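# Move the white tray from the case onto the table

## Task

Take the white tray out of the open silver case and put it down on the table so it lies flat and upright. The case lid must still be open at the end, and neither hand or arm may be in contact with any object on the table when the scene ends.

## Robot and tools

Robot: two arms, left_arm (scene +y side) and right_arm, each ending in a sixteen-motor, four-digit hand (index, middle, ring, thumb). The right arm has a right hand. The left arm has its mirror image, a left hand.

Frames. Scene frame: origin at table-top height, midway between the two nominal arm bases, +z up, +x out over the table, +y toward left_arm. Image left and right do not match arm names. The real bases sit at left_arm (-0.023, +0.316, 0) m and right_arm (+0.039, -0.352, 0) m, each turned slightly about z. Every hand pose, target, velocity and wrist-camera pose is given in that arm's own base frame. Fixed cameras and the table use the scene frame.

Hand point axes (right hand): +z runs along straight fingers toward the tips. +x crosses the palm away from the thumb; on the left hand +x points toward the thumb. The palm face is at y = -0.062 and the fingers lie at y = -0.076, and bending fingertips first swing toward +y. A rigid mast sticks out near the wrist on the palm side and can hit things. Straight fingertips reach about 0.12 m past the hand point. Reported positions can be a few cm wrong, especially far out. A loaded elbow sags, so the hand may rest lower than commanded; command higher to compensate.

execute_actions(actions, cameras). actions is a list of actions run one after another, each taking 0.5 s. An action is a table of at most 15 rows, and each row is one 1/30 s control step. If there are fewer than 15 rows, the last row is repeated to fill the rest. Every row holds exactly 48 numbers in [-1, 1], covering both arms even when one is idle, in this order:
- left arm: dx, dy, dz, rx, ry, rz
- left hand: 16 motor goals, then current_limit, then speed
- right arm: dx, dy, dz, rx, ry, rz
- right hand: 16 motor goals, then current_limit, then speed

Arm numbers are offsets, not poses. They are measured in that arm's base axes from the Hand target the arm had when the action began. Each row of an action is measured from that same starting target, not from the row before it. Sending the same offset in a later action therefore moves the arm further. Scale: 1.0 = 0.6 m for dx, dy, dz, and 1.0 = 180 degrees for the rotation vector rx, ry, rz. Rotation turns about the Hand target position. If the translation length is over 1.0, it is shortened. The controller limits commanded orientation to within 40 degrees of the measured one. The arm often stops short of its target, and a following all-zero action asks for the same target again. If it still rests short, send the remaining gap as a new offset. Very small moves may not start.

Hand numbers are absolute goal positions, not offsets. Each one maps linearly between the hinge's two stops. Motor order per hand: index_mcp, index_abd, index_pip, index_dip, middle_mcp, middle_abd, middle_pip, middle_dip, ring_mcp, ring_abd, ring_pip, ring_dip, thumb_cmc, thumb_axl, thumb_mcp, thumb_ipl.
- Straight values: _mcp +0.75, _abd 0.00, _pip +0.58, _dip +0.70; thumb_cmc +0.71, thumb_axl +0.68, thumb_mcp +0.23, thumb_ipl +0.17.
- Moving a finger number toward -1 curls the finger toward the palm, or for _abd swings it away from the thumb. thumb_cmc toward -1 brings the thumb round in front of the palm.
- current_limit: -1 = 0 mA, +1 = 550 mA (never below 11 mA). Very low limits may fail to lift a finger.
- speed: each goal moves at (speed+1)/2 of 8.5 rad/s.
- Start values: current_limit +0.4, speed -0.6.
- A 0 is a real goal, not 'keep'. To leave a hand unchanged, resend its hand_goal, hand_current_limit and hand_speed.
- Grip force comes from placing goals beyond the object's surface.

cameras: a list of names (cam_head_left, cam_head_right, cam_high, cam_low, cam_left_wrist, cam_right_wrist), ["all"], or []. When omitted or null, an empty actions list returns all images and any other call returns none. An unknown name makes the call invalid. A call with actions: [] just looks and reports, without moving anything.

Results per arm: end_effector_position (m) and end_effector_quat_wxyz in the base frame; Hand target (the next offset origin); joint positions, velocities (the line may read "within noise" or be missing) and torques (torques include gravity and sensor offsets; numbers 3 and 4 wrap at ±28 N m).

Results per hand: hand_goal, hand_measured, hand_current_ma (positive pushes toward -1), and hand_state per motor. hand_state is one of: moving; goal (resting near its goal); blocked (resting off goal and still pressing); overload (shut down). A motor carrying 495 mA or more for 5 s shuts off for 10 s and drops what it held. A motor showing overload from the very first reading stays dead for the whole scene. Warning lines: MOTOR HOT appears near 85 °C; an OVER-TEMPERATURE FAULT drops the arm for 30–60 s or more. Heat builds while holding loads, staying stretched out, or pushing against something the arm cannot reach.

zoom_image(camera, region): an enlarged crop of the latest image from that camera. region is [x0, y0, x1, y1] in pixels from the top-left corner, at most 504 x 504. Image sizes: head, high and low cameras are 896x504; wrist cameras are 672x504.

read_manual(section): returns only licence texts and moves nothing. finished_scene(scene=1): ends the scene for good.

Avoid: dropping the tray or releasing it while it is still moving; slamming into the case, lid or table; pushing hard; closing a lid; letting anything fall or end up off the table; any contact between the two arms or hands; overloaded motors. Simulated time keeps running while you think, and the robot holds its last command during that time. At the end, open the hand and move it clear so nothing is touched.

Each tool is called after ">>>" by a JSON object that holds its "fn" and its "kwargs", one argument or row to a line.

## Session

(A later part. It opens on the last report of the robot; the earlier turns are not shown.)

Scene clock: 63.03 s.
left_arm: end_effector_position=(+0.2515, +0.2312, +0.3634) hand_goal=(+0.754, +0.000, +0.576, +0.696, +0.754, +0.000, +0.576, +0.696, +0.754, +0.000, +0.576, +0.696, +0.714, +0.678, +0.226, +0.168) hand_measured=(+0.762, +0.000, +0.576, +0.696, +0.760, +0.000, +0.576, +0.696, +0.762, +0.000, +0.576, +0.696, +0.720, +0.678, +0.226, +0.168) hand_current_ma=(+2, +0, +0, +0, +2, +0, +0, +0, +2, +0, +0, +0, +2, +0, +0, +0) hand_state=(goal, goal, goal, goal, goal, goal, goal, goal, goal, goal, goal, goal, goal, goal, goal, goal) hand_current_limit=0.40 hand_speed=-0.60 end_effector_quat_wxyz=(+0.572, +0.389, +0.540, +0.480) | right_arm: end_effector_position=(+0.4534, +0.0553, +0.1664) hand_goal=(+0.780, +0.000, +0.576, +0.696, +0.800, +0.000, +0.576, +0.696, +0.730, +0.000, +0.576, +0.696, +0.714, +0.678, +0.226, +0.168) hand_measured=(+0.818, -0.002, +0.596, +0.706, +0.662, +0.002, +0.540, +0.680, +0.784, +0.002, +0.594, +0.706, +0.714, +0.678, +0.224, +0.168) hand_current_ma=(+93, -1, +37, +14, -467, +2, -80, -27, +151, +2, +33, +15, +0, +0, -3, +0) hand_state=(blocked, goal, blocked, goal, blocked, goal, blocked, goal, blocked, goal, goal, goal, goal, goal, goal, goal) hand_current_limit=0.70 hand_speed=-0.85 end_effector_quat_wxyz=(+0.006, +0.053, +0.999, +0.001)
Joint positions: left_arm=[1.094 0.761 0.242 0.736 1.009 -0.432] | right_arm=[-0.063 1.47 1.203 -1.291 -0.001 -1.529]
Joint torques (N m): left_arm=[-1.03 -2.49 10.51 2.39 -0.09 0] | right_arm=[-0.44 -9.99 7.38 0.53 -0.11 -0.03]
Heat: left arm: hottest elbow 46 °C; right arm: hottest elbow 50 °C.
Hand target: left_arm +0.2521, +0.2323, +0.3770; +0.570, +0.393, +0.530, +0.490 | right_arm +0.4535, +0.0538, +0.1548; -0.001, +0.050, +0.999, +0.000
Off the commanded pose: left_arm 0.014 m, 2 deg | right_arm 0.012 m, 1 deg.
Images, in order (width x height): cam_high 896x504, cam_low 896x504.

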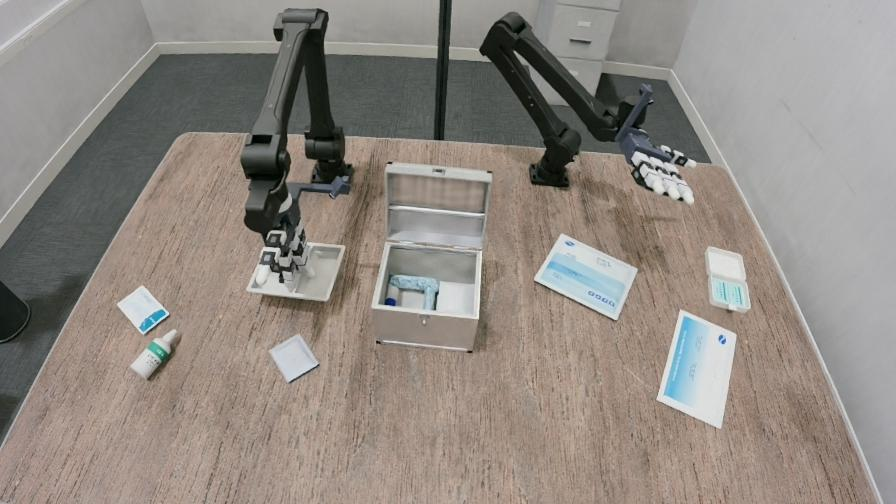

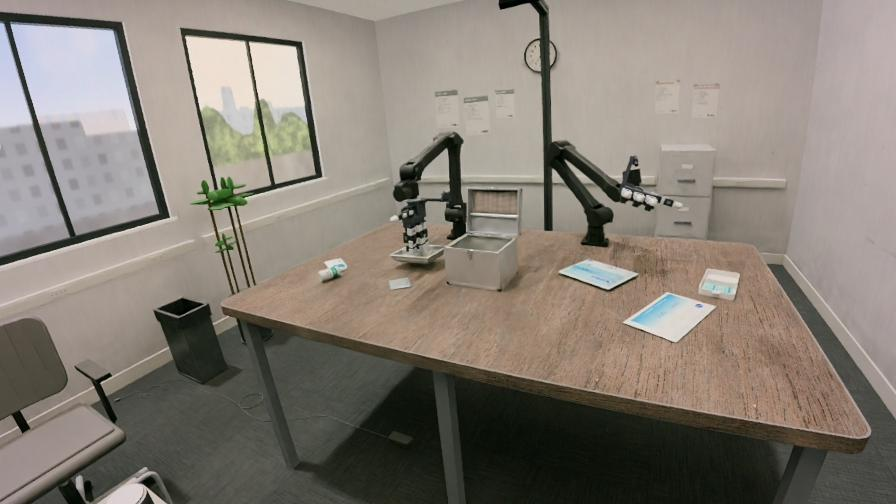

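>>> {"fn": "execute_actions", "kwargs": {
  "actions": [
    [[0,0,0,0,0,0,0.754,0,0.576,0.696,0.754,0,0.576,0.696,0.754,0,0.576,0.696,0.714,0.678,0.226,0.168,0.4,-0.6, 0,0,-0.015,0,0,0,0.78,0,0.576,0.696,0.80,0,0.576,0.696,0.73,0,0.576,0.696,0.714,0.678,0.226,0.168,0.7,-0.85]],
    [[0,0,0,0,0,0,0.754,0,0.576,0.696,0.754,0,0.576,0.696,0.754,0,0.576,0.696,0.714,0.678,0.226,0.168,0.4,-0.6, 0,0,-0.015,0,0,0,0.78,0,0.576,0.696,0.80,0,0.576,0.696,0.73,0,0.576,0.696,0.714,0.678,0.226,0.168,0.7,-0.85]]
  ],
  "cameras": ["cam_high", "cam_low"]
}}

>>> {"fn": "zoom_image", "kwargs": {
  "camera": "cam_low",
  "region": [370, 200, 460, 270]
}}

>>> {"fn": "zoom_image", "kwargs": {
  "camera": "cam_high",
  "region": [230, 210, 370, 310]
}}

Scene clock: 64.47 s.
left_arm: end_effector_position=(+0.2515, +0.2312, +0.3634) hand_goal=(+0.754, +0.000, +0.576, +0.696, +0.754, +0.000, +0.576, +0.696, +0.754, +0.000, +0.576, +0.696, +0.714, +0.678, +0.226, +0.168) hand_measured=(+0.762, +0.000, +0.576, +0.696, +0.760, +0.000, +0.576, +0.696, +0.762, +0.000, +0.576, +0.696, +0.720, +0.678, +0.226, +0.168) hand_current_ma=(+2, +0, +0, +0, +2, +0, +0, +0, +2, +0, +0, +0, +2, +0, +0, +0) hand_state=(goal, goal, goal, goal, goal, goal, goal, goal, goal, goal, goal, goal, goal, goal, goal, goal) hand_current_limit=0.40 hand_speed=-0.60 end_effector_quat_wxyz=(+0.572, +0.389, +0.540, +0.480) | right_arm: end_effector_position=(+0.4540, +0.0553, +0.1483) hand_goal=(+0.780, +0.000, +0.576, +0.696, +0.800, +0.000, +0.576, +0.696, +0.730, +0.000, +0.576, +0.696, +0.714, +0.678, +0.226, +0.168) hand_measured=(+0.818, -0.002, +0.596, +0.706, +0.662, +0.002, +0.540, +0.680, +0.784, +0.002, +0.594, +0.706, +0.714, +0.678, +0.224, +0.168) hand_current_ma=(+93, -1, +37, +14, -467, +2, -80, -27, +151, +2, +33, +15, +0, +0, -3, +0) hand_state=(blocked, goal, blocked, goal, blocked, goal, blocked, goal, blocked, goal, goal, goal, goal, goal, goal, goal) hand_current_limit=0.70 hand_speed=-0.85 end_effector_quat_wxyz=(+0.006, +0.053, +0.999, +0.001)
Joint positions: left_arm=[1.094 0.761 0.242 0.736 1.009 -0.432] | right_arm=[-0.063 1.485 1.17 -1.243 -0.001 -1.529]
Joint torques (N m): left_arm=[-1.14 -2.49 10.5 2.37 -0.09 0] | right_arm=[-0.56 -9.99 7.28 0.55 -0.1 -0.03]
Heat: left arm: hottest elbow 46 °C; right arm: hottest elbow 49 °C.
Hand target: left_arm +0.2521, +0.2323, +0.3770; +0.570, +0.393, +0.530, +0.490 | right_arm +0.4536, +0.0538, +0.1368; -0.001, +0.050, +0.999, +0.000
Off the commanded pose: left_arm 0.014 m, 2 deg | right_arm 0.012 m, 1 deg.
Images, in order (width x height): cam_high 896x504, cam_low 896x504.

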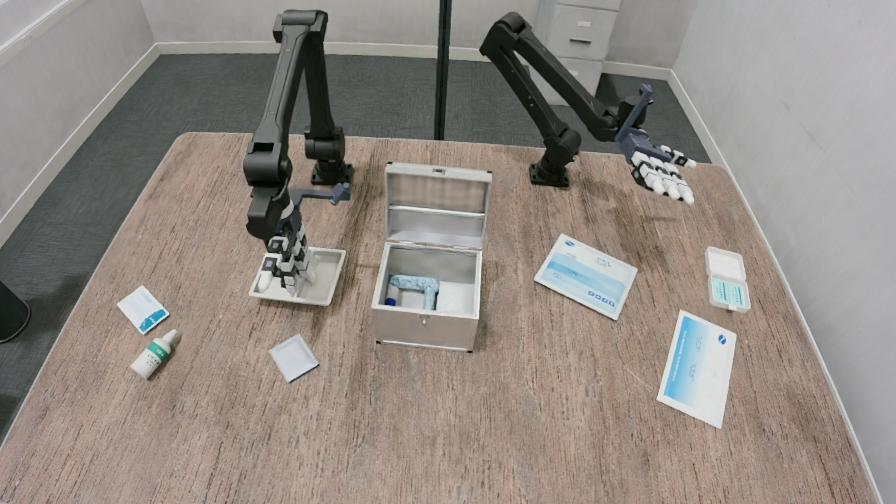

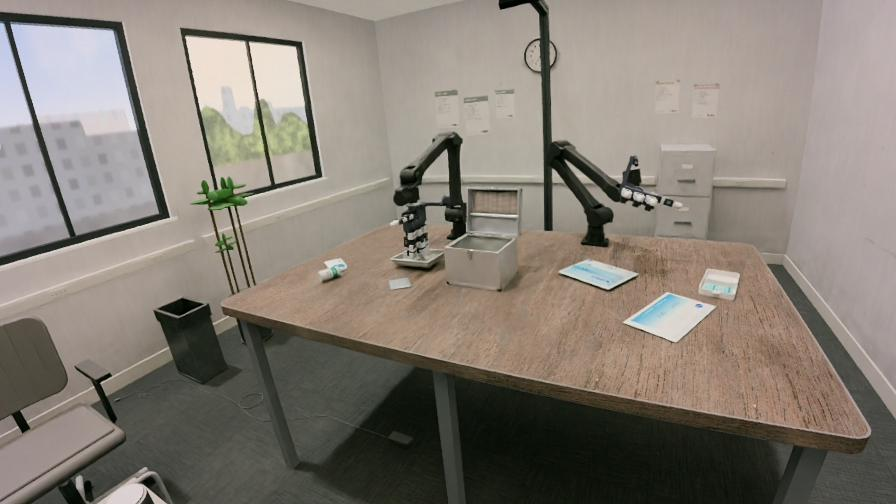

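Scaled by 5.600 from the camera's 896x504 image, which has a finer 1280x720 frame.

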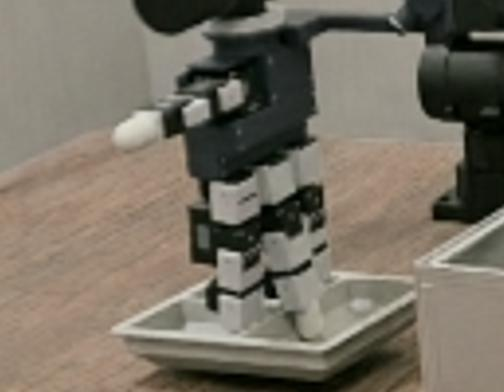

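Scaled by 3.600 from the camera's 896x504 image, which has a finer 1280x720 frame.

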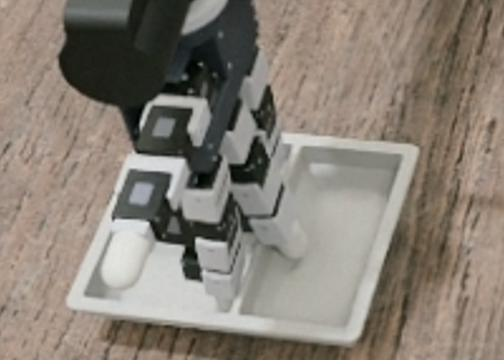

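>>> {"fn": "execute_actions", "kwargs": {
  "actions": [
    [[0,0,0,0,0,0,0.754,0,0.576,0.696,0.754,0,0.576,0.696,0.754,0,0.576,0.696,0.714,0.678,0.226,0.168,0.4,-0.6, 0,0,-0.01,0,0,0,0.78,0,0.576,0.696,0.80,0,0.576,0.696,0.73,0,0.576,0.696,0.714,0.678,0.226,0.168,0.7,-0.85]]
  ],
  "cameras": ["cam_high", "cam_low"]
}}

>>> {"fn": "zoom_image", "kwargs": {
  "camera": "cam_low",
  "region": [380, 220, 460, 280]
}}

Scene clock: 65.30 s.
left_arm: end_effector_position=(+0.2515, +0.2312, +0.3634) hand_goal=(+0.754, +0.000, +0.576, +0.696, +0.754, +0.000, +0.576, +0.696, +0.754, +0.000, +0.576, +0.696, +0.714, +0.678, +0.226, +0.168) hand_measured=(+0.762, +0.000, +0.576, +0.696, +0.760, +0.000, +0.576, +0.696, +0.762, +0.000, +0.576, +0.696, +0.720, +0.678, +0.226, +0.168) hand_current_ma=(+2, +0, +0, +0, +2, +0, +0, +0, +2, +0, +0, +0, +2, +0, +0, +0) hand_state=(goal, goal, goal, goal, goal, goal, goal, goal, goal, goal, goal, goal, goal, goal, goal, goal) hand_current_limit=0.40 hand_speed=-0.60 end_effector_quat_wxyz=(+0.572, +0.389, +0.540, +0.480) | right_arm: end_effector_position=(+0.4542, +0.0552, +0.1428) hand_goal=(+0.780, +0.000, +0.576, +0.696, +0.800, +0.000, +0.576, +0.696, +0.730, +0.000, +0.576, +0.696, +0.714, +0.678, +0.226, +0.168) hand_measured=(+0.818, -0.002, +0.596, +0.706, +0.662, +0.002, +0.540, +0.680, +0.784, +0.002, +0.594, +0.706, +0.714, +0.678, +0.224, +0.168) hand_current_ma=(+93, -1, +37, +14, -467, +2, -80, -27, +151, +2, +33, +15, +0, +0, -3, +0) hand_state=(blocked, goal, blocked, goal, blocked, goal, blocked, goal, blocked, goal, goal, goal, goal, goal, goal, goal) hand_current_limit=0.70 hand_speed=-0.85 end_effector_quat_wxyz=(+0.007, +0.053, +0.999, +0.001)
Joint positions: left_arm=[1.094 0.761 0.242 0.736 1.009 -0.432] | right_arm=[-0.063 1.49 1.16 -1.227 -0.001 -1.529]
Joint torques (N m): left_arm=[-1.08 -2.55 10.54 2.35 -0.09 0.01] | right_arm=[-0.62 -9.93 7.15 0.64 -0.09 -0.05]
Heat: left arm: hottest elbow 46 °C; right arm: hottest elbow 49 °C.
Hand target: left_arm +0.2521, +0.2323, +0.3770; +0.570, +0.393, +0.530, +0.490 | right_arm +0.4535, +0.0538, +0.1308; -0.001, +0.050, +0.999, +0.000
Off the commanded pose: left_arm 0.014 m, 2 deg | right_arm 0.012 m, 1 deg.
Images, in order (width x height): cam_high 896x504, cam_low 896x504.

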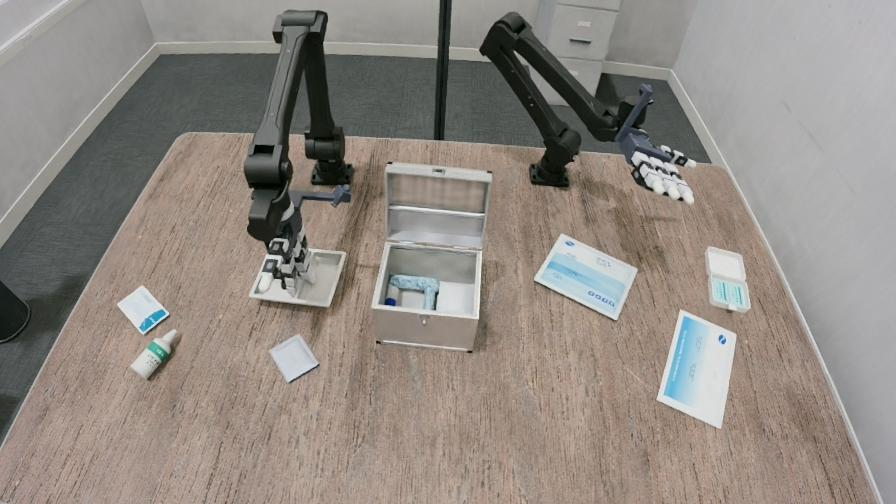

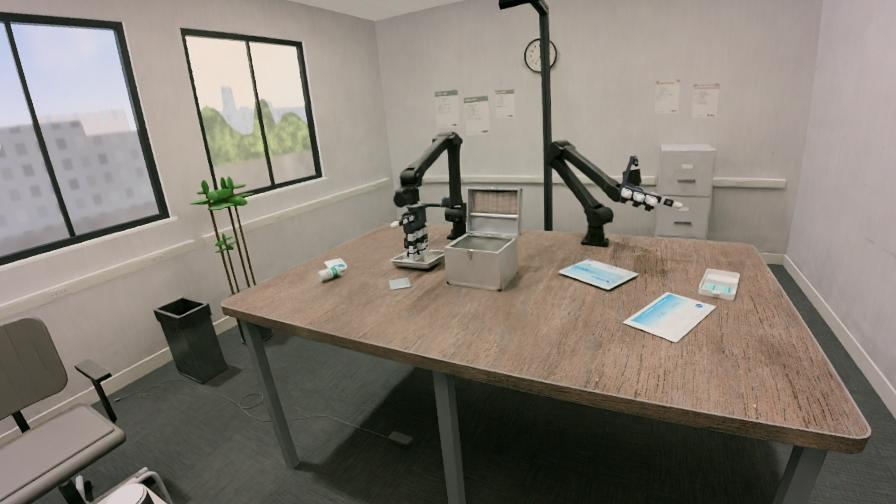

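Scaled by 6.300 from the camera's 896x504 image, which has a finer 1280x720 frame.

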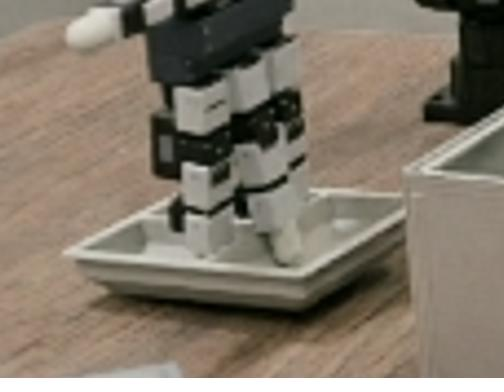

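Still slightly above the table. Continue in small steps.

>>> {"fn": "execute_actions", "kwargs": {
  "actions": [
    [[0,0,0,0,0,0,0.754,0,0.576,0.696,0.754,0,0.576,0.696,0.754,0,0.576,0.696,0.714,0.678,0.226,0.168,0.4,-0.6, 0,0,-0.007,0,0,0,0.78,0,0.576,0.696,0.80,0,0.576,0.696,0.73,0,0.576,0.696,0.714,0.678,0.226,0.168,0.7,-0.85]]
  ],
  "cameras": ["cam_low"]
}}

>>> {"fn": "zoom_image", "kwargs": {
  "camera": "cam_low",
  "region": [380, 220, 460, 280]
}}

>>> {"fn": "execute_actions", "kwargs": {
  "actions": [
    [[0,0,0,0,0,0,0.754,0,0.576,0.696,0.754,0,0.576,0.696,0.754,0,0.576,0.696,0.714,0.678,0.226,0.168,0.4,-0.6, 0,0,-0.007,0,0,0,0.78,0,0.576,0.696,0.80,0,0.576,0.696,0.73,0,0.576,0.696,0.714,0.678,0.226,0.168,0.7,-0.85]]
  ],
  "cameras": ["cam_low"]
}}

>>> {"fn": "zoom_image", "kwargs": {
  "camera": "cam_low",
  "region": [380, 220, 460, 280]
}}

Scene clock: 66.23 s.
left_arm: end_effector_position=(+0.2515, +0.2312, +0.3634) hand_goal=(+0.754, +0.000, +0.576, +0.696, +0.754, +0.000, +0.576, +0.696, +0.754, +0.000, +0.576, +0.696, +0.714, +0.678, +0.226, +0.168) hand_measured=(+0.762, +0.000, +0.576, +0.696, +0.760, +0.000, +0.576, +0.696, +0.762, +0.000, +0.576, +0.696, +0.720, +0.678, +0.226, +0.168) hand_current_ma=(+2, +0, +0, +0, +2, +0, +0, +0, +2, +0, +0, +0, +2, +0, +0, +0) hand_state=(goal, goal, goal, goal, goal, goal, goal, goal, goal, goal, goal, goal, goal, goal, goal, goal) hand_current_limit=0.40 hand_speed=-0.60 end_effector_quat_wxyz=(+0.572, +0.389, +0.540, +0.480) | right_arm: end_effector_position=(+0.4543, +0.0552, +0.1388) hand_goal=(+0.780, +0.000, +0.576, +0.696, +0.800, +0.000, +0.576, +0.696, +0.730, +0.000, +0.576, +0.696, +0.714, +0.678, +0.226, +0.168) hand_measured=(+0.818, -0.002, +0.596, +0.706, +0.662, +0.002, +0.540, +0.680, +0.784, +0.002, +0.594, +0.706, +0.714, +0.678, +0.224, +0.168) hand_current_ma=(+93, -1, +37, +14, -467, +2, -80, -27, +151, +2, +33, +15, +0, +0, -3, +0) hand_state=(blocked, goal, blocked, goal, blocked, goal, blocked, goal, blocked, goal, goal, goal, goal, goal, goal, goal) hand_current_limit=0.70 hand_speed=-0.85 end_effector_quat_wxyz=(+0.007, +0.053, +0.999, +0.001)
Joint positions: left_arm=[1.094 0.761 0.242 0.736 1.009 -0.432] | right_arm=[-0.063 1.493 1.153 -1.216 -0.001 -1.529]
Joint torques (N m): left_arm=[-1.2 -2.61 10.52 2.36 -0.09 0.01] | right_arm=[-0.67 -10.05 7.17 0.61 -0.09 -0.05]
Heat: left arm: hottest elbow 46 °C; right arm: hottest elbow 49 °C.
Hand target: left_arm +0.2521, +0.2323, +0.3770; +0.570, +0.393, +0.530, +0.490 | right_arm +0.4535, +0.0538, +0.1266; -0.001, +0.050, +0.999, +0.000
Off the commanded pose: left_arm 0.014 m, 2 deg | right_arm 0.012 m, 1 deg.
Images, in order (width x height): cam_low 896x504.

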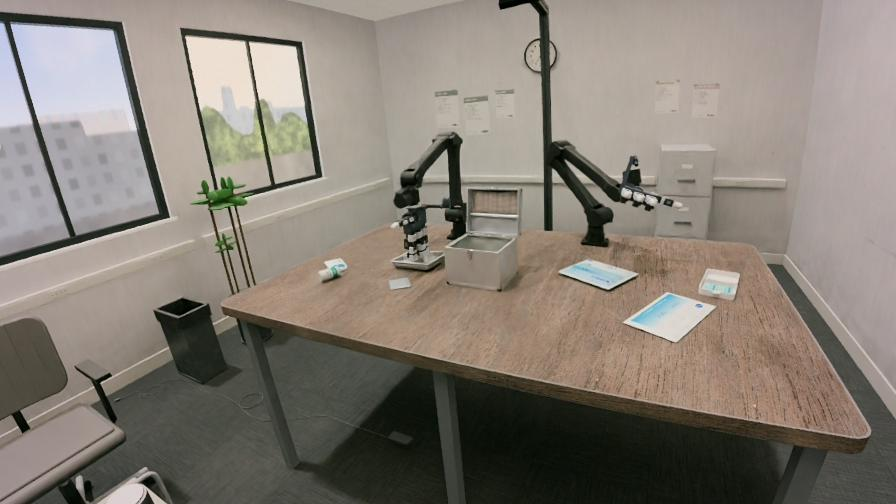

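Scaled by 6.300 from the camera's 896x504 image, which has a finer 1280x720 frame.

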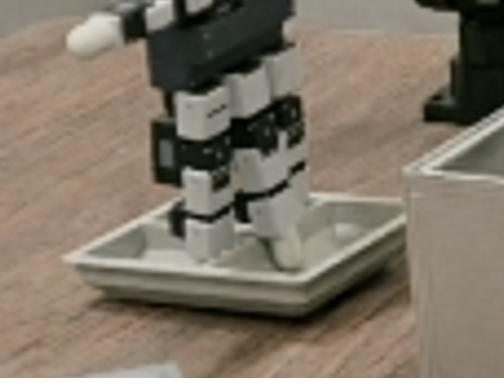

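Scene clock: 66.93 s.
left_arm: end_effector_position=(+0.2515, +0.2312, +0.3634) hand_goal=(+0.754, +0.000, +0.576, +0.696, +0.754, +0.000, +0.576, +0.696, +0.754, +0.000, +0.576, +0.696, +0.714, +0.678, +0.226, +0.168) hand_measured=(+0.762, +0.000, +0.576, +0.696, +0.760, +0.000, +0.576, +0.696, +0.762, +0.000, +0.576, +0.696, +0.720, +0.678, +0.226, +0.168) hand_current_ma=(+2, +0, +0, +0, +2, +0, +0, +0, +2, +0, +0, +0, +2, +0, +0, +0) hand_state=(goal, goal, goal, goal, goal, goal, goal, goal, goal, goal, goal, goal, goal, goal, goal, goal) hand_current_limit=0.40 hand_speed=-0.60 end_effector_quat_wxyz=(+0.572, +0.389, +0.540, +0.480) | right_arm: end_effector_position=(+0.4545, +0.0552, +0.1356) hand_goal=(+0.780, +0.000, +0.576, +0.696, +0.800, +0.000, +0.576, +0.696, +0.730, +0.000, +0.576, +0.696, +0.714, +0.678, +0.226, +0.168) hand_measured=(+0.818, -0.002, +0.596, +0.706, +0.662, +0.002, +0.540, +0.680, +0.784, +0.002, +0.594, +0.706, +0.714, +0.678, +0.224, +0.168) hand_current_ma=(+93, -1, +37, +14, -467, +2, -80, -27, +151, +2, +33, +15, +0, +0, -3, +0) hand_state=(blocked, goal, blocked, goal, blocked, goal, blocked, goal, blocked, goal, goal, goal, goal, goal, goal, goal) hand_current_limit=0.70 hand_speed=-0.85 end_effector_quat_wxyz=(+0.008, +0.053, +0.999, +0.001)
Joint positions: left_arm=[1.094 0.761 0.242 0.736 1.009 -0.432] | right_arm=[-0.063 1.496 1.147 -1.206 -0.001 -1.529]
Joint torques (N m): left_arm=[-1.2 -2.61 10.47 2.37 -0.09 0.01] | right_arm=[-0.62 -9.99 6.99 0.66 -0.09 -0.03]
Heat: left arm: hottest elbow 47 °C; right arm: hottest elbow 49 °C.
Hand target: left_arm +0.2521, +0.2323, +0.3770; +0.570, +0.393, +0.530, +0.490 | right_arm +0.4536, +0.0538, +0.1225; -0.001, +0.050, +0.999, +0.000
Off the commanded pose: left_arm 0.014 m, 2 deg | right_arm 0.013 m, 1 deg.
Images, in order (width x height): cam_low 896x504.

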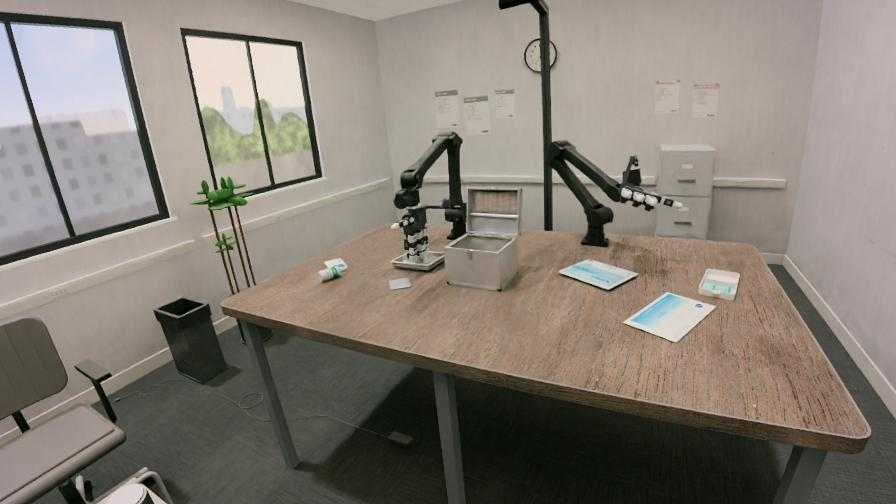

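Scaled by 6.300 from the camera's 896x504 image, which has a finer 1280x720 frame.

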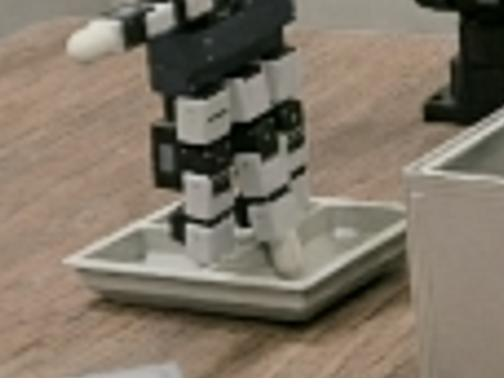

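>>> {"fn": "execute_actions", "kwargs": {
  "actions": [
    [[0,0,0,0,0,0,0.754,0,0.576,0.696,0.754,0,0.576,0.696,0.754,0,0.576,0.696,0.714,0.678,0.226,0.168,0.4,-0.6, 0,0,-0.006,0,0,0,0.78,0,0.576,0.696,0.80,0,0.576,0.696,0.73,0,0.576,0.696,0.714,0.678,0.226,0.168,0.7,-0.85]]
  ],
  "cameras": ["cam_low", "cam_high"]
}}

>>> {"fn": "zoom_image", "kwargs": {
  "camera": "cam_low",
  "region": [380, 230, 450, 280]
}}

>>> {"fn": "zoom_image", "kwargs": {
  "camera": "cam_high",
  "region": [230, 210, 370, 320]
}}

Scene clock: 67.73 s.
left_arm: end_effector_position=(+0.2515, +0.2312, +0.3634) hand_goal=(+0.754, +0.000, +0.576, +0.696, +0.754, +0.000, +0.576, +0.696, +0.754, +0.000, +0.576, +0.696, +0.714, +0.678, +0.226, +0.168) hand_measured=(+0.762, +0.000, +0.576, +0.696, +0.760, +0.000, +0.576, +0.696, +0.762, +0.000, +0.576, +0.696, +0.720, +0.678, +0.226, +0.168) hand_current_ma=(+2, +0, +0, +0, +2, +0, +0, +0, +2, +0, +0, +0, +2, +0, +0, +0) hand_state=(goal, goal, goal, goal, goal, goal, goal, goal, goal, goal, goal, goal, goal, goal, goal, goal) hand_current_limit=0.40 hand_speed=-0.60 end_effector_quat_wxyz=(+0.572, +0.389, +0.540, +0.480) | right_arm: end_effector_position=(+0.4551, +0.0551, +0.1343) hand_goal=(+0.780, +0.000, +0.576, +0.696, +0.800, +0.000, +0.576, +0.696, +0.730, +0.000, +0.576, +0.696, +0.714, +0.678, +0.226, +0.168) hand_measured=(+0.818, -0.002, +0.598, +0.706, +0.662, +0.002, +0.540, +0.680, +0.784, +0.002, +0.594, +0.706, +0.714, +0.678, +0.224, +0.168) hand_current_ma=(+93, -2, +42, +14, -467, +2, -80, -27, +151, +2, +33, +15, +0, +0, -3, +0) hand_state=(blocked, goal, blocked, goal, blocked, goal, blocked, goal, blocked, goal, goal, goal, goal, goal, goal, goal) hand_current_limit=0.70 hand_speed=-0.85 end_effector_quat_wxyz=(+0.010, +0.053, +0.999, +0.000)
Joint positions: left_arm=[1.094 0.761 0.242 0.736 1.009 -0.432] | right_arm=[-0.063 1.496 1.143 -1.198 -0.001 -1.529]
Joint torques (N m): left_arm=[-1.03 -2.61 10.52 2.36 -0.1 0.01] | right_arm=[-0.62 -9.52 6.9 0.72 -0.1 -0.04]
Heat: left arm: hottest elbow 47 °C; right arm: hottest elbow 49 °C.
Hand target: left_arm +0.2521, +0.2323, +0.3770; +0.570, +0.393, +0.530, +0.490 | right_arm +0.4535, +0.0538, +0.1188; -0.001, +0.050, +0.999, +0.000
Off the commanded pose: left_arm 0.014 m, 2 deg | right_arm 0.015 m, 1 deg.
Images, in order (width x height): cam_high 896x504, cam_low 896x504.

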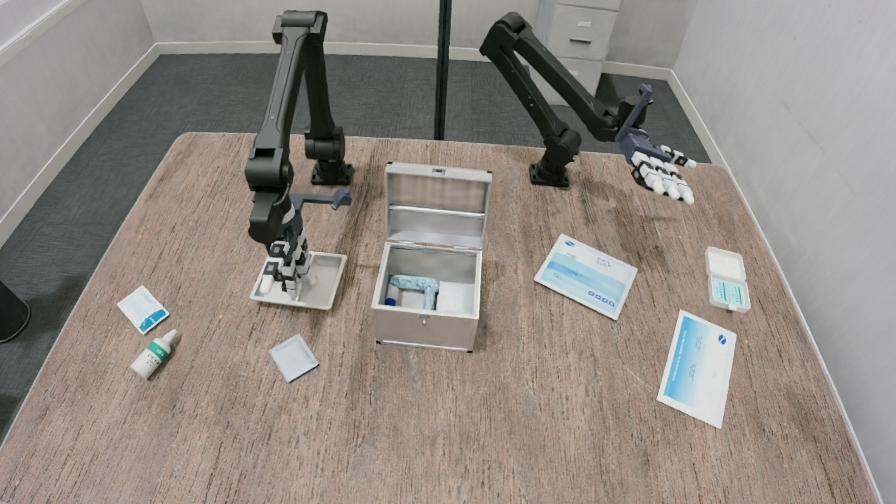

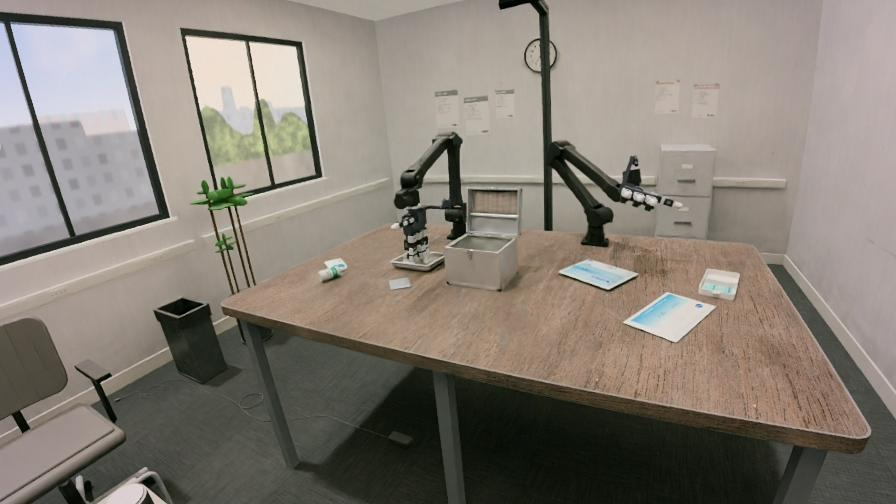

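Scaled by 7.200 from the camera's 896x504 image, which has a finer 1280x720 frame.

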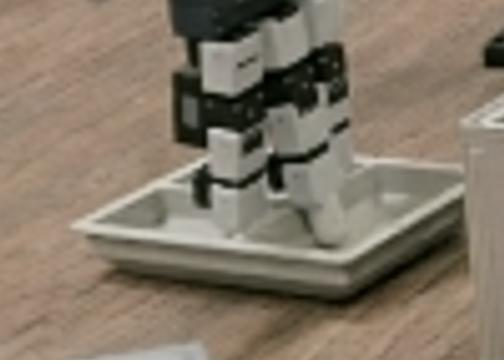

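Scaled by 3.600 from the camera's 896x504 image, which has a finer 1280x720 frame.

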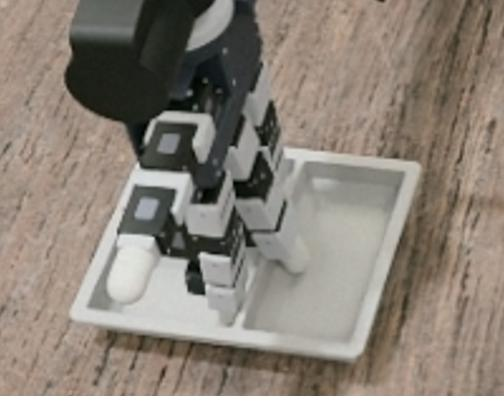

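>>> {"fn": "execute_actions", "kwargs": {
  "actions": [
    [[0,0,0,0,0,0,0.754,0,0.576,0.696,0.754,0,0.576,0.696,0.754,0,0.576,0.696,0.714,0.678,0.226,0.168,0.4,-0.6, 0,0,-0.006,0,0,0,0.79,0,0.576,0.696,0.75,0,0.576,0.696,0.75,0,0.576,0.696,0.714,0.678,0.226,0.168,0.6,-0.85]]
  ],
  "cameras": ["cam_low", "cam_high"]
}}

>>> {"fn": "zoom_image", "kwargs": {
  "camera": "cam_low",
  "region": [380, 230, 450, 280]
}}

Scene clock: 68.63 s.
left_arm: end_effector_position=(+0.2515, +0.2312, +0.3634) hand_goal=(+0.754, +0.000, +0.576, +0.696, +0.754, +0.000, +0.576, +0.696, +0.754, +0.000, +0.576, +0.696, +0.714, +0.678, +0.226, +0.168) hand_measured=(+0.762, +0.000, +0.576, +0.696, +0.760, +0.000, +0.576, +0.696, +0.762, +0.000, +0.576, +0.696, +0.720, +0.678, +0.226, +0.168) hand_current_ma=(+2, +0, +0, +0, +2, +0, +0, +0, +2, +0, +0, +0, +2, +0, +0, +0) hand_state=(goal, goal, goal, goal, goal, goal, goal, goal, goal, goal, goal, goal, goal, goal, goal, goal) hand_current_limit=0.40 hand_speed=-0.60 end_effector_quat_wxyz=(+0.572, +0.389, +0.540, +0.480) | right_arm: end_effector_position=(+0.4555, +0.0550, +0.1319) hand_goal=(+0.790, +0.000, +0.576, +0.696, +0.750, +0.000, +0.576, +0.696, +0.750, +0.000, +0.576, +0.696, +0.714, +0.678, +0.226, +0.168) hand_measured=(+0.822, -0.004, +0.600, +0.706, +0.662, +0.002, +0.540, +0.680, +0.784, +0.002, +0.596, +0.706, +0.714, +0.678, +0.224, +0.168) hand_current_ma=(+76, -2, +44, +14, -292, +2, -80, -27, +82, +1, +35, +15, +0, +0, -3, +0) hand_state=(blocked, goal, blocked, goal, blocked, goal, blocked, goal, blocked, goal, goal, goal, goal, goal, goal, goal) hand_current_limit=0.60 hand_speed=-0.85 end_effector_quat_wxyz=(+0.011, +0.053, +0.999, +0.000)
Joint positions: left_arm=[1.094 0.761 0.242 0.736 1.009 -0.432] | right_arm=[-0.063 1.498 1.138 -1.189 0 -1.529]
Joint torques (N m): left_arm=[-1.03 -2.61 10.52 2.36 -0.1 0.01] | right_arm=[-0.62 -9.41 6.79 0.72 -0.12 -0.04]
Heat: left arm: hottest elbow 47 °C; right arm: hottest elbow 49 °C.
Hand target: left_arm +0.2521, +0.2323, +0.3770; +0.570, +0.393, +0.530, +0.490 | right_arm +0.4536, +0.0538, +0.1152; -0.001, +0.050, +0.999, +0.000
Off the commanded pose: left_arm 0.014 m, 2 deg | right_arm 0.017 m, 1 deg.
Images, in order (width x height): cam_high 896x504, cam_low 896x504.

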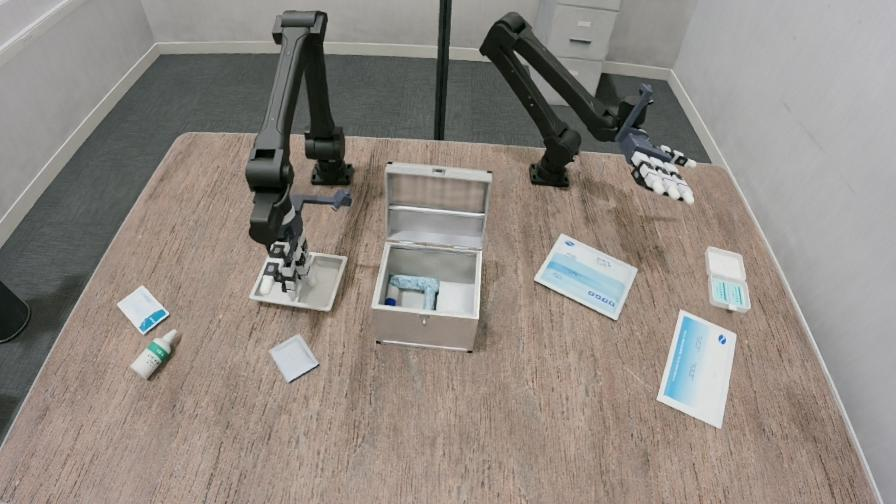

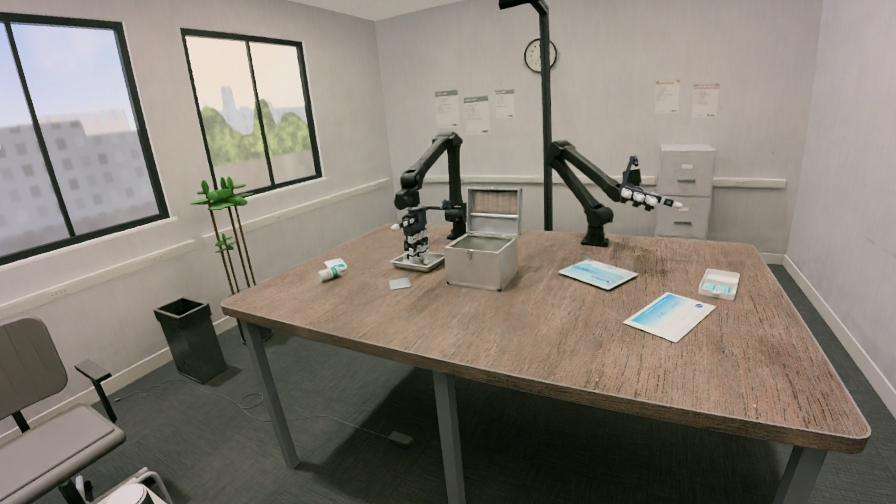

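Scaled by 7.200 from the camera's 896x504 image, which has a finer 1280x720 frame.

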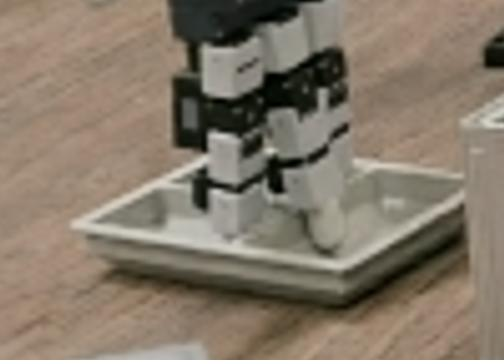

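>>> {"fn": "execute_actions", "kwargs": {
  "actions": [
    [[0,0,0,0,0,0,0.754,0,0.576,0.696,0.754,0,0.576,0.696,0.754,0,0.576,0.696,0.714,0.678,0.226,0.168,0.4,-0.6, 0,0,0.008,0,0,0,0.815,0,0.576,0.696,0.68,0,0.576,0.696,0.775,0,0.576,0.696,0.714,0.678,0.226,0.168,0.6,-0.9]],
    [[0,0,0,0,0,0,0.754,0,0.576,0.696,0.754,0,0.576,0.696,0.754,0,0.576,0.696,0.714,0.678,0.226,0.168,0.4,-0.6, 0,0,0.01,0,0,0,0.84,0,0.576,0.696,0.64,0,0.576,0.696,0.81,0,0.576,0.696,0.714,0.678,0.226,0.168,0.6,-0.9]],
    [[0,0,0,0,0,0,0.754,0,0.576,0.696,0.754,0,0.576,0.696,0.754,0,0.576,0.696,0.714,0.678,0.226,0.168,0.4,-0.6, 0,0,0,0,0,0,0.89,0,0.576,0.696,0.60,0,0.576,0.696,0.88,0,0.576,0.696,0.714,0.678,0.226,0.168,0.6,-0.9]]
  ],
  "cameras": ["cam_low", "cam_high", "cam_right_wrist"]
}}

>>> {"fn": "zoom_image", "kwargs": {
  "camera": "cam_low",
  "region": [380, 230, 450, 280]
}}

>>> {"fn": "zoom_image", "kwargs": {
  "camera": "cam_high",
  "region": [230, 210, 370, 320]
}}

Scene clock: 71.30 s.
left_arm: end_effector_position=(+0.2515, +0.2312, +0.3634) hand_goal=(+0.754, +0.000, +0.576, +0.696, +0.754, +0.000, +0.576, +0.696, +0.754, +0.000, +0.576, +0.696, +0.714, +0.678, +0.226, +0.168) hand_measured=(+0.762, +0.000, +0.576, +0.696, +0.760, +0.000, +0.576, +0.696, +0.762, +0.000, +0.576, +0.696, +0.720, +0.678, +0.226, +0.168) hand_current_ma=(+2, +0, +0, +0, +2, +0, +0, +0, +2, +0, +0, +0, +2, +0, +0, +0) hand_state=(goal, goal, goal, goal, goal, goal, goal, goal, goal, goal, goal, goal, goal, goal, goal, goal) hand_current_limit=0.40 hand_speed=-0.60 end_effector_quat_wxyz=(+0.572, +0.389, +0.540, +0.480) | right_arm: end_effector_position=(+0.4555, +0.0550, +0.1319) hand_goal=(+0.890, +0.000, +0.576, +0.696, +0.600, +0.000, +0.576, +0.696, +0.880, +0.000, +0.576, +0.696, +0.714, +0.678, +0.226, +0.168) hand_measured=(+0.882, -0.004, +0.578, +0.698, +0.604, +0.002, +0.574, +0.694, +0.872, +0.002, +0.578, +0.698, +0.714, +0.678, +0.224, +0.168) hand_current_ma=(-10, -2, +2, +2, +4, +2, -2, -2, -11, +1, +2, +2, +0, +0, -3, +0) hand_state=(goal, goal, goal, goal, goal, goal, goal, goal, goal, goal, goal, goal, goal, goal, goal, goal) hand_current_limit=0.60 hand_speed=-0.90 end_effector_quat_wxyz=(+0.011, +0.052, +0.999, +0.000)
Joint positions: left_arm=[1.094 0.761 0.242 0.736 1.009 -0.432] | right_arm=[-0.063 1.498 1.138 -1.189 0 -1.529]
Joint torques (N m): left_arm=[-1.14 -2.55 10.54 2.35 -0.1 0.01] | right_arm=[-0.67 -10.34 8.09 -0.21 -0.11 -0.03]
Heat: left arm: hottest elbow 47 °C; right arm: hottest elbow 49 °C.
Hand target: left_arm +0.2521, +0.2323, +0.3770; +0.570, +0.393, +0.530, +0.490 | right_arm +0.4536, +0.0538, +0.1260; -0.001, +0.050, +0.999, +0.000
Off the commanded pose: left_arm 0.014 m, 2 deg | right_arm 0.006 m, 1 deg.
camera_calibration:
cam_right_wrist: T_world_to_cam=[[0.847531, 0.530686, 0.00797438, -0.384428], [0.342199, -0.55787, 0.756096, -0.275461], [0.405698, -0.638086, -0.654412, 0.0576587], [0, 0, 0, 1]] pos_world=[0.396685, 0.0871303, 0.249073]
Images, in order (width x height): cam_high 896x504, cam_low 896x504, cam_right_wrist 672x504.

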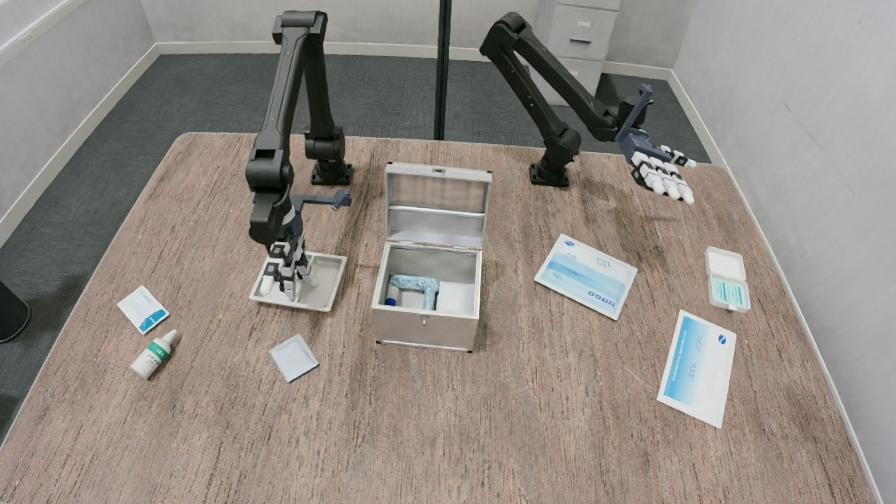

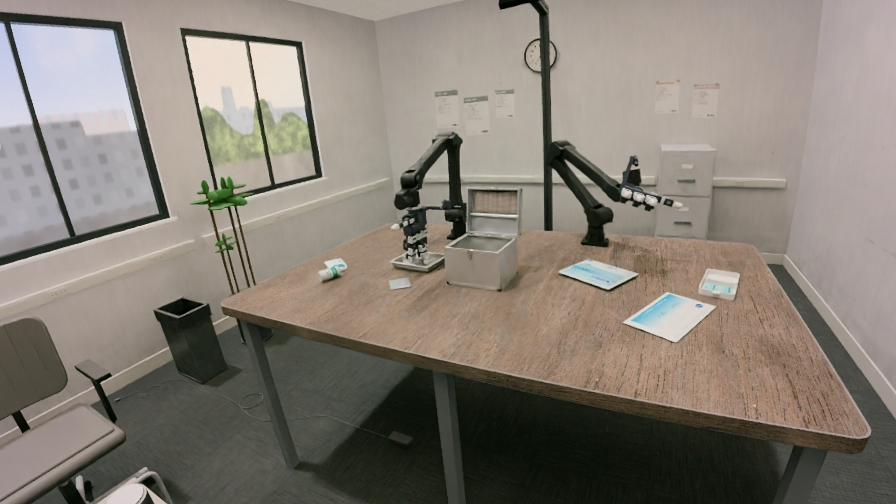

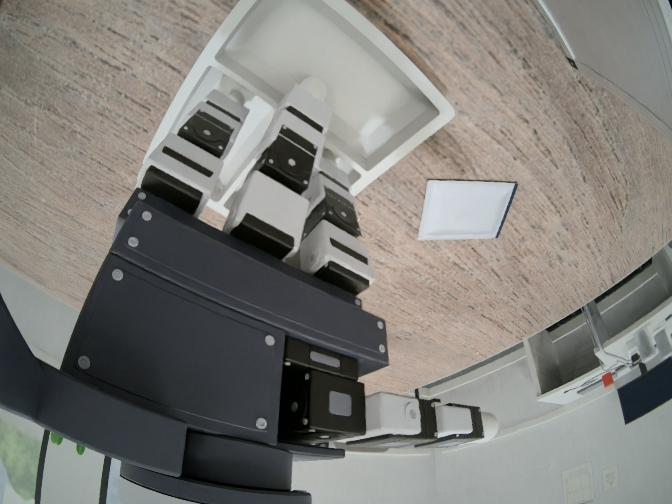

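Scaled by 7.200 from the camera's 896x504 image, which has a finer 1280x720 frame.

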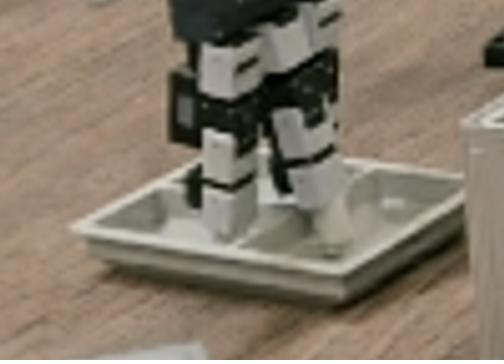

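Scaled by 3.600 from the camera's 896x504 image, which has a finer 1280x720 frame.

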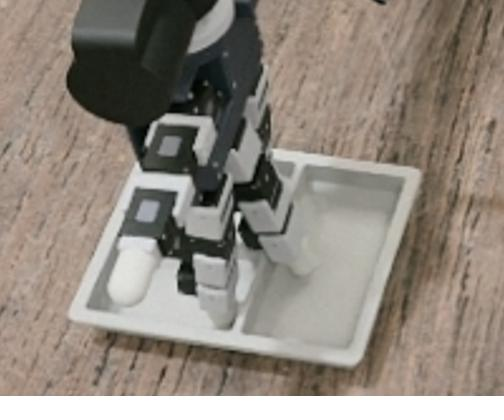

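>>> {"fn": "execute_actions", "kwargs": {
  "actions": [
    [[0,0,0,0,0,0,0.754,0,0.576,0.696,0.754,0,0.576,0.696,0.754,0,0.576,0.696,0.714,0.678,0.226,0.168,0.4,-0.6, 0,0,0.02,0,0,0,0.91,0,0.576,0.696,0.59,0,0.576,0.696,0.91,0,0.576,0.696,0.714,0.678,0.226,0.168,0.5,-0.9]],
    [[0,0,0,0,0,0,0.754,0,0.576,0.696,0.754,0,0.576,0.696,0.754,0,0.576,0.696,0.714,0.678,0.226,0.168,0.4,-0.6, 0,0,0.02,0,0,0,0.91,0,0.576,0.696,0.59,0,0.576,0.696,0.91,0,0.576,0.696,0.714,0.678,0.226,0.168,0.5,-0.9]]
  ],
  "cameras": ["cam_low", "cam_high"]
}}

>>> {"fn": "zoom_image", "kwargs": {
  "camera": "cam_high",
  "region": [230, 210, 370, 320]
}}

Scene clock: 72.73 s.
left_arm: end_effector_position=(+0.2515, +0.2312, +0.3634) hand_goal=(+0.754, +0.000, +0.576, +0.696, +0.754, +0.000, +0.576, +0.696, +0.754, +0.000, +0.576, +0.696, +0.714, +0.678, +0.226, +0.168) hand_measured=(+0.762, +0.000, +0.576, +0.696, +0.760, +0.000, +0.576, +0.696, +0.762, +0.000, +0.576, +0.696, +0.720, +0.678, +0.226, +0.168) hand_current_ma=(+2, +0, +0, +0, +2, +0, +0, +0, +2, +0, +0, +0, +2, +0, +0, +0) hand_state=(goal, goal, goal, goal, goal, goal, goal, goal, goal, goal, goal, goal, goal, goal, goal, goal) hand_current_limit=0.40 hand_speed=-0.60 end_effector_quat_wxyz=(+0.572, +0.389, +0.540, +0.480) | right_arm: end_effector_position=(+0.4400, +0.0560, +0.1304) hand_goal=(+0.910, +0.000, +0.576, +0.696, +0.590, +0.000, +0.576, +0.696, +0.910, +0.000, +0.576, +0.696, +0.714, +0.678, +0.226, +0.168) hand_measured=(+0.902, -0.002, +0.578, +0.698, +0.594, +0.002, +0.574, +0.694, +0.902, +0.002, +0.578, +0.698, +0.714, +0.678, +0.224, +0.168) hand_current_ma=(-11, -2, +1, +2, +5, +2, -2, -2, -12, +1, +1, +2, +0, +0, -3, +0) hand_state=(goal, goal, goal, goal, goal, goal, goal, goal, goal, goal, goal, goal, goal, goal, goal, goal) hand_current_limit=0.50 hand_speed=-0.90 end_effector_quat_wxyz=(-0.020, +0.052, +0.998, +0.000)
Joint positions: left_arm=[1.094 0.761 0.242 0.736 1.009 -0.432] | right_arm=[-0.063 1.498 1.138 -1.252 0 -1.529]
Joint torques (N m): left_arm=[-1.08 -2.61 10.52 2.37 -0.09 0] | right_arm=[-0.5 -12.16 10.84 -0.43 -0.1 -0.03]
Heat: left arm: hottest elbow 47 °C; right arm: hottest elbow 49 °C.
Hand target: left_arm +0.2521, +0.2323, +0.3770; +0.570, +0.393, +0.530, +0.490 | right_arm +0.4536, +0.0538, +0.1500; -0.001, +0.050, +0.999, +0.000
Off the commanded pose: left_arm 0.014 m, 2 deg | right_arm 0.024 m, 2 deg.
Images, in order (width x height): cam_high 896x504, cam_low 896x504.

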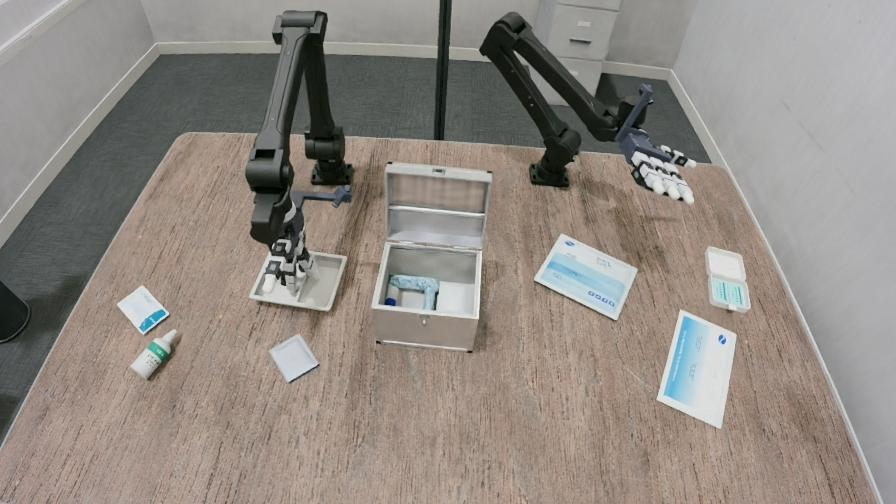

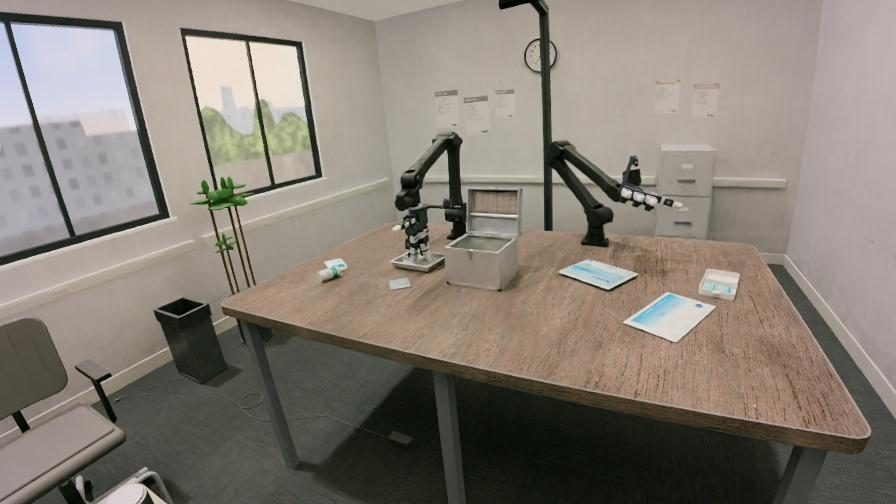

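Scaled by 3.600 from the camera's 896x504 image, which has a finer 1280x720 frame.

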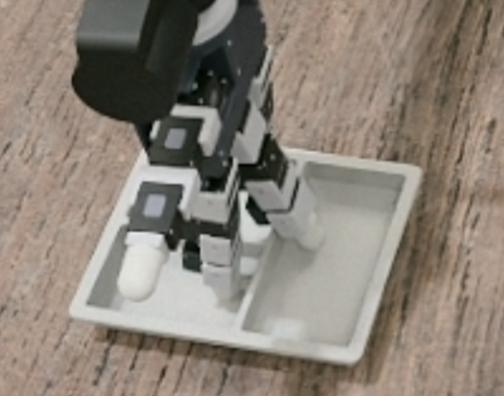

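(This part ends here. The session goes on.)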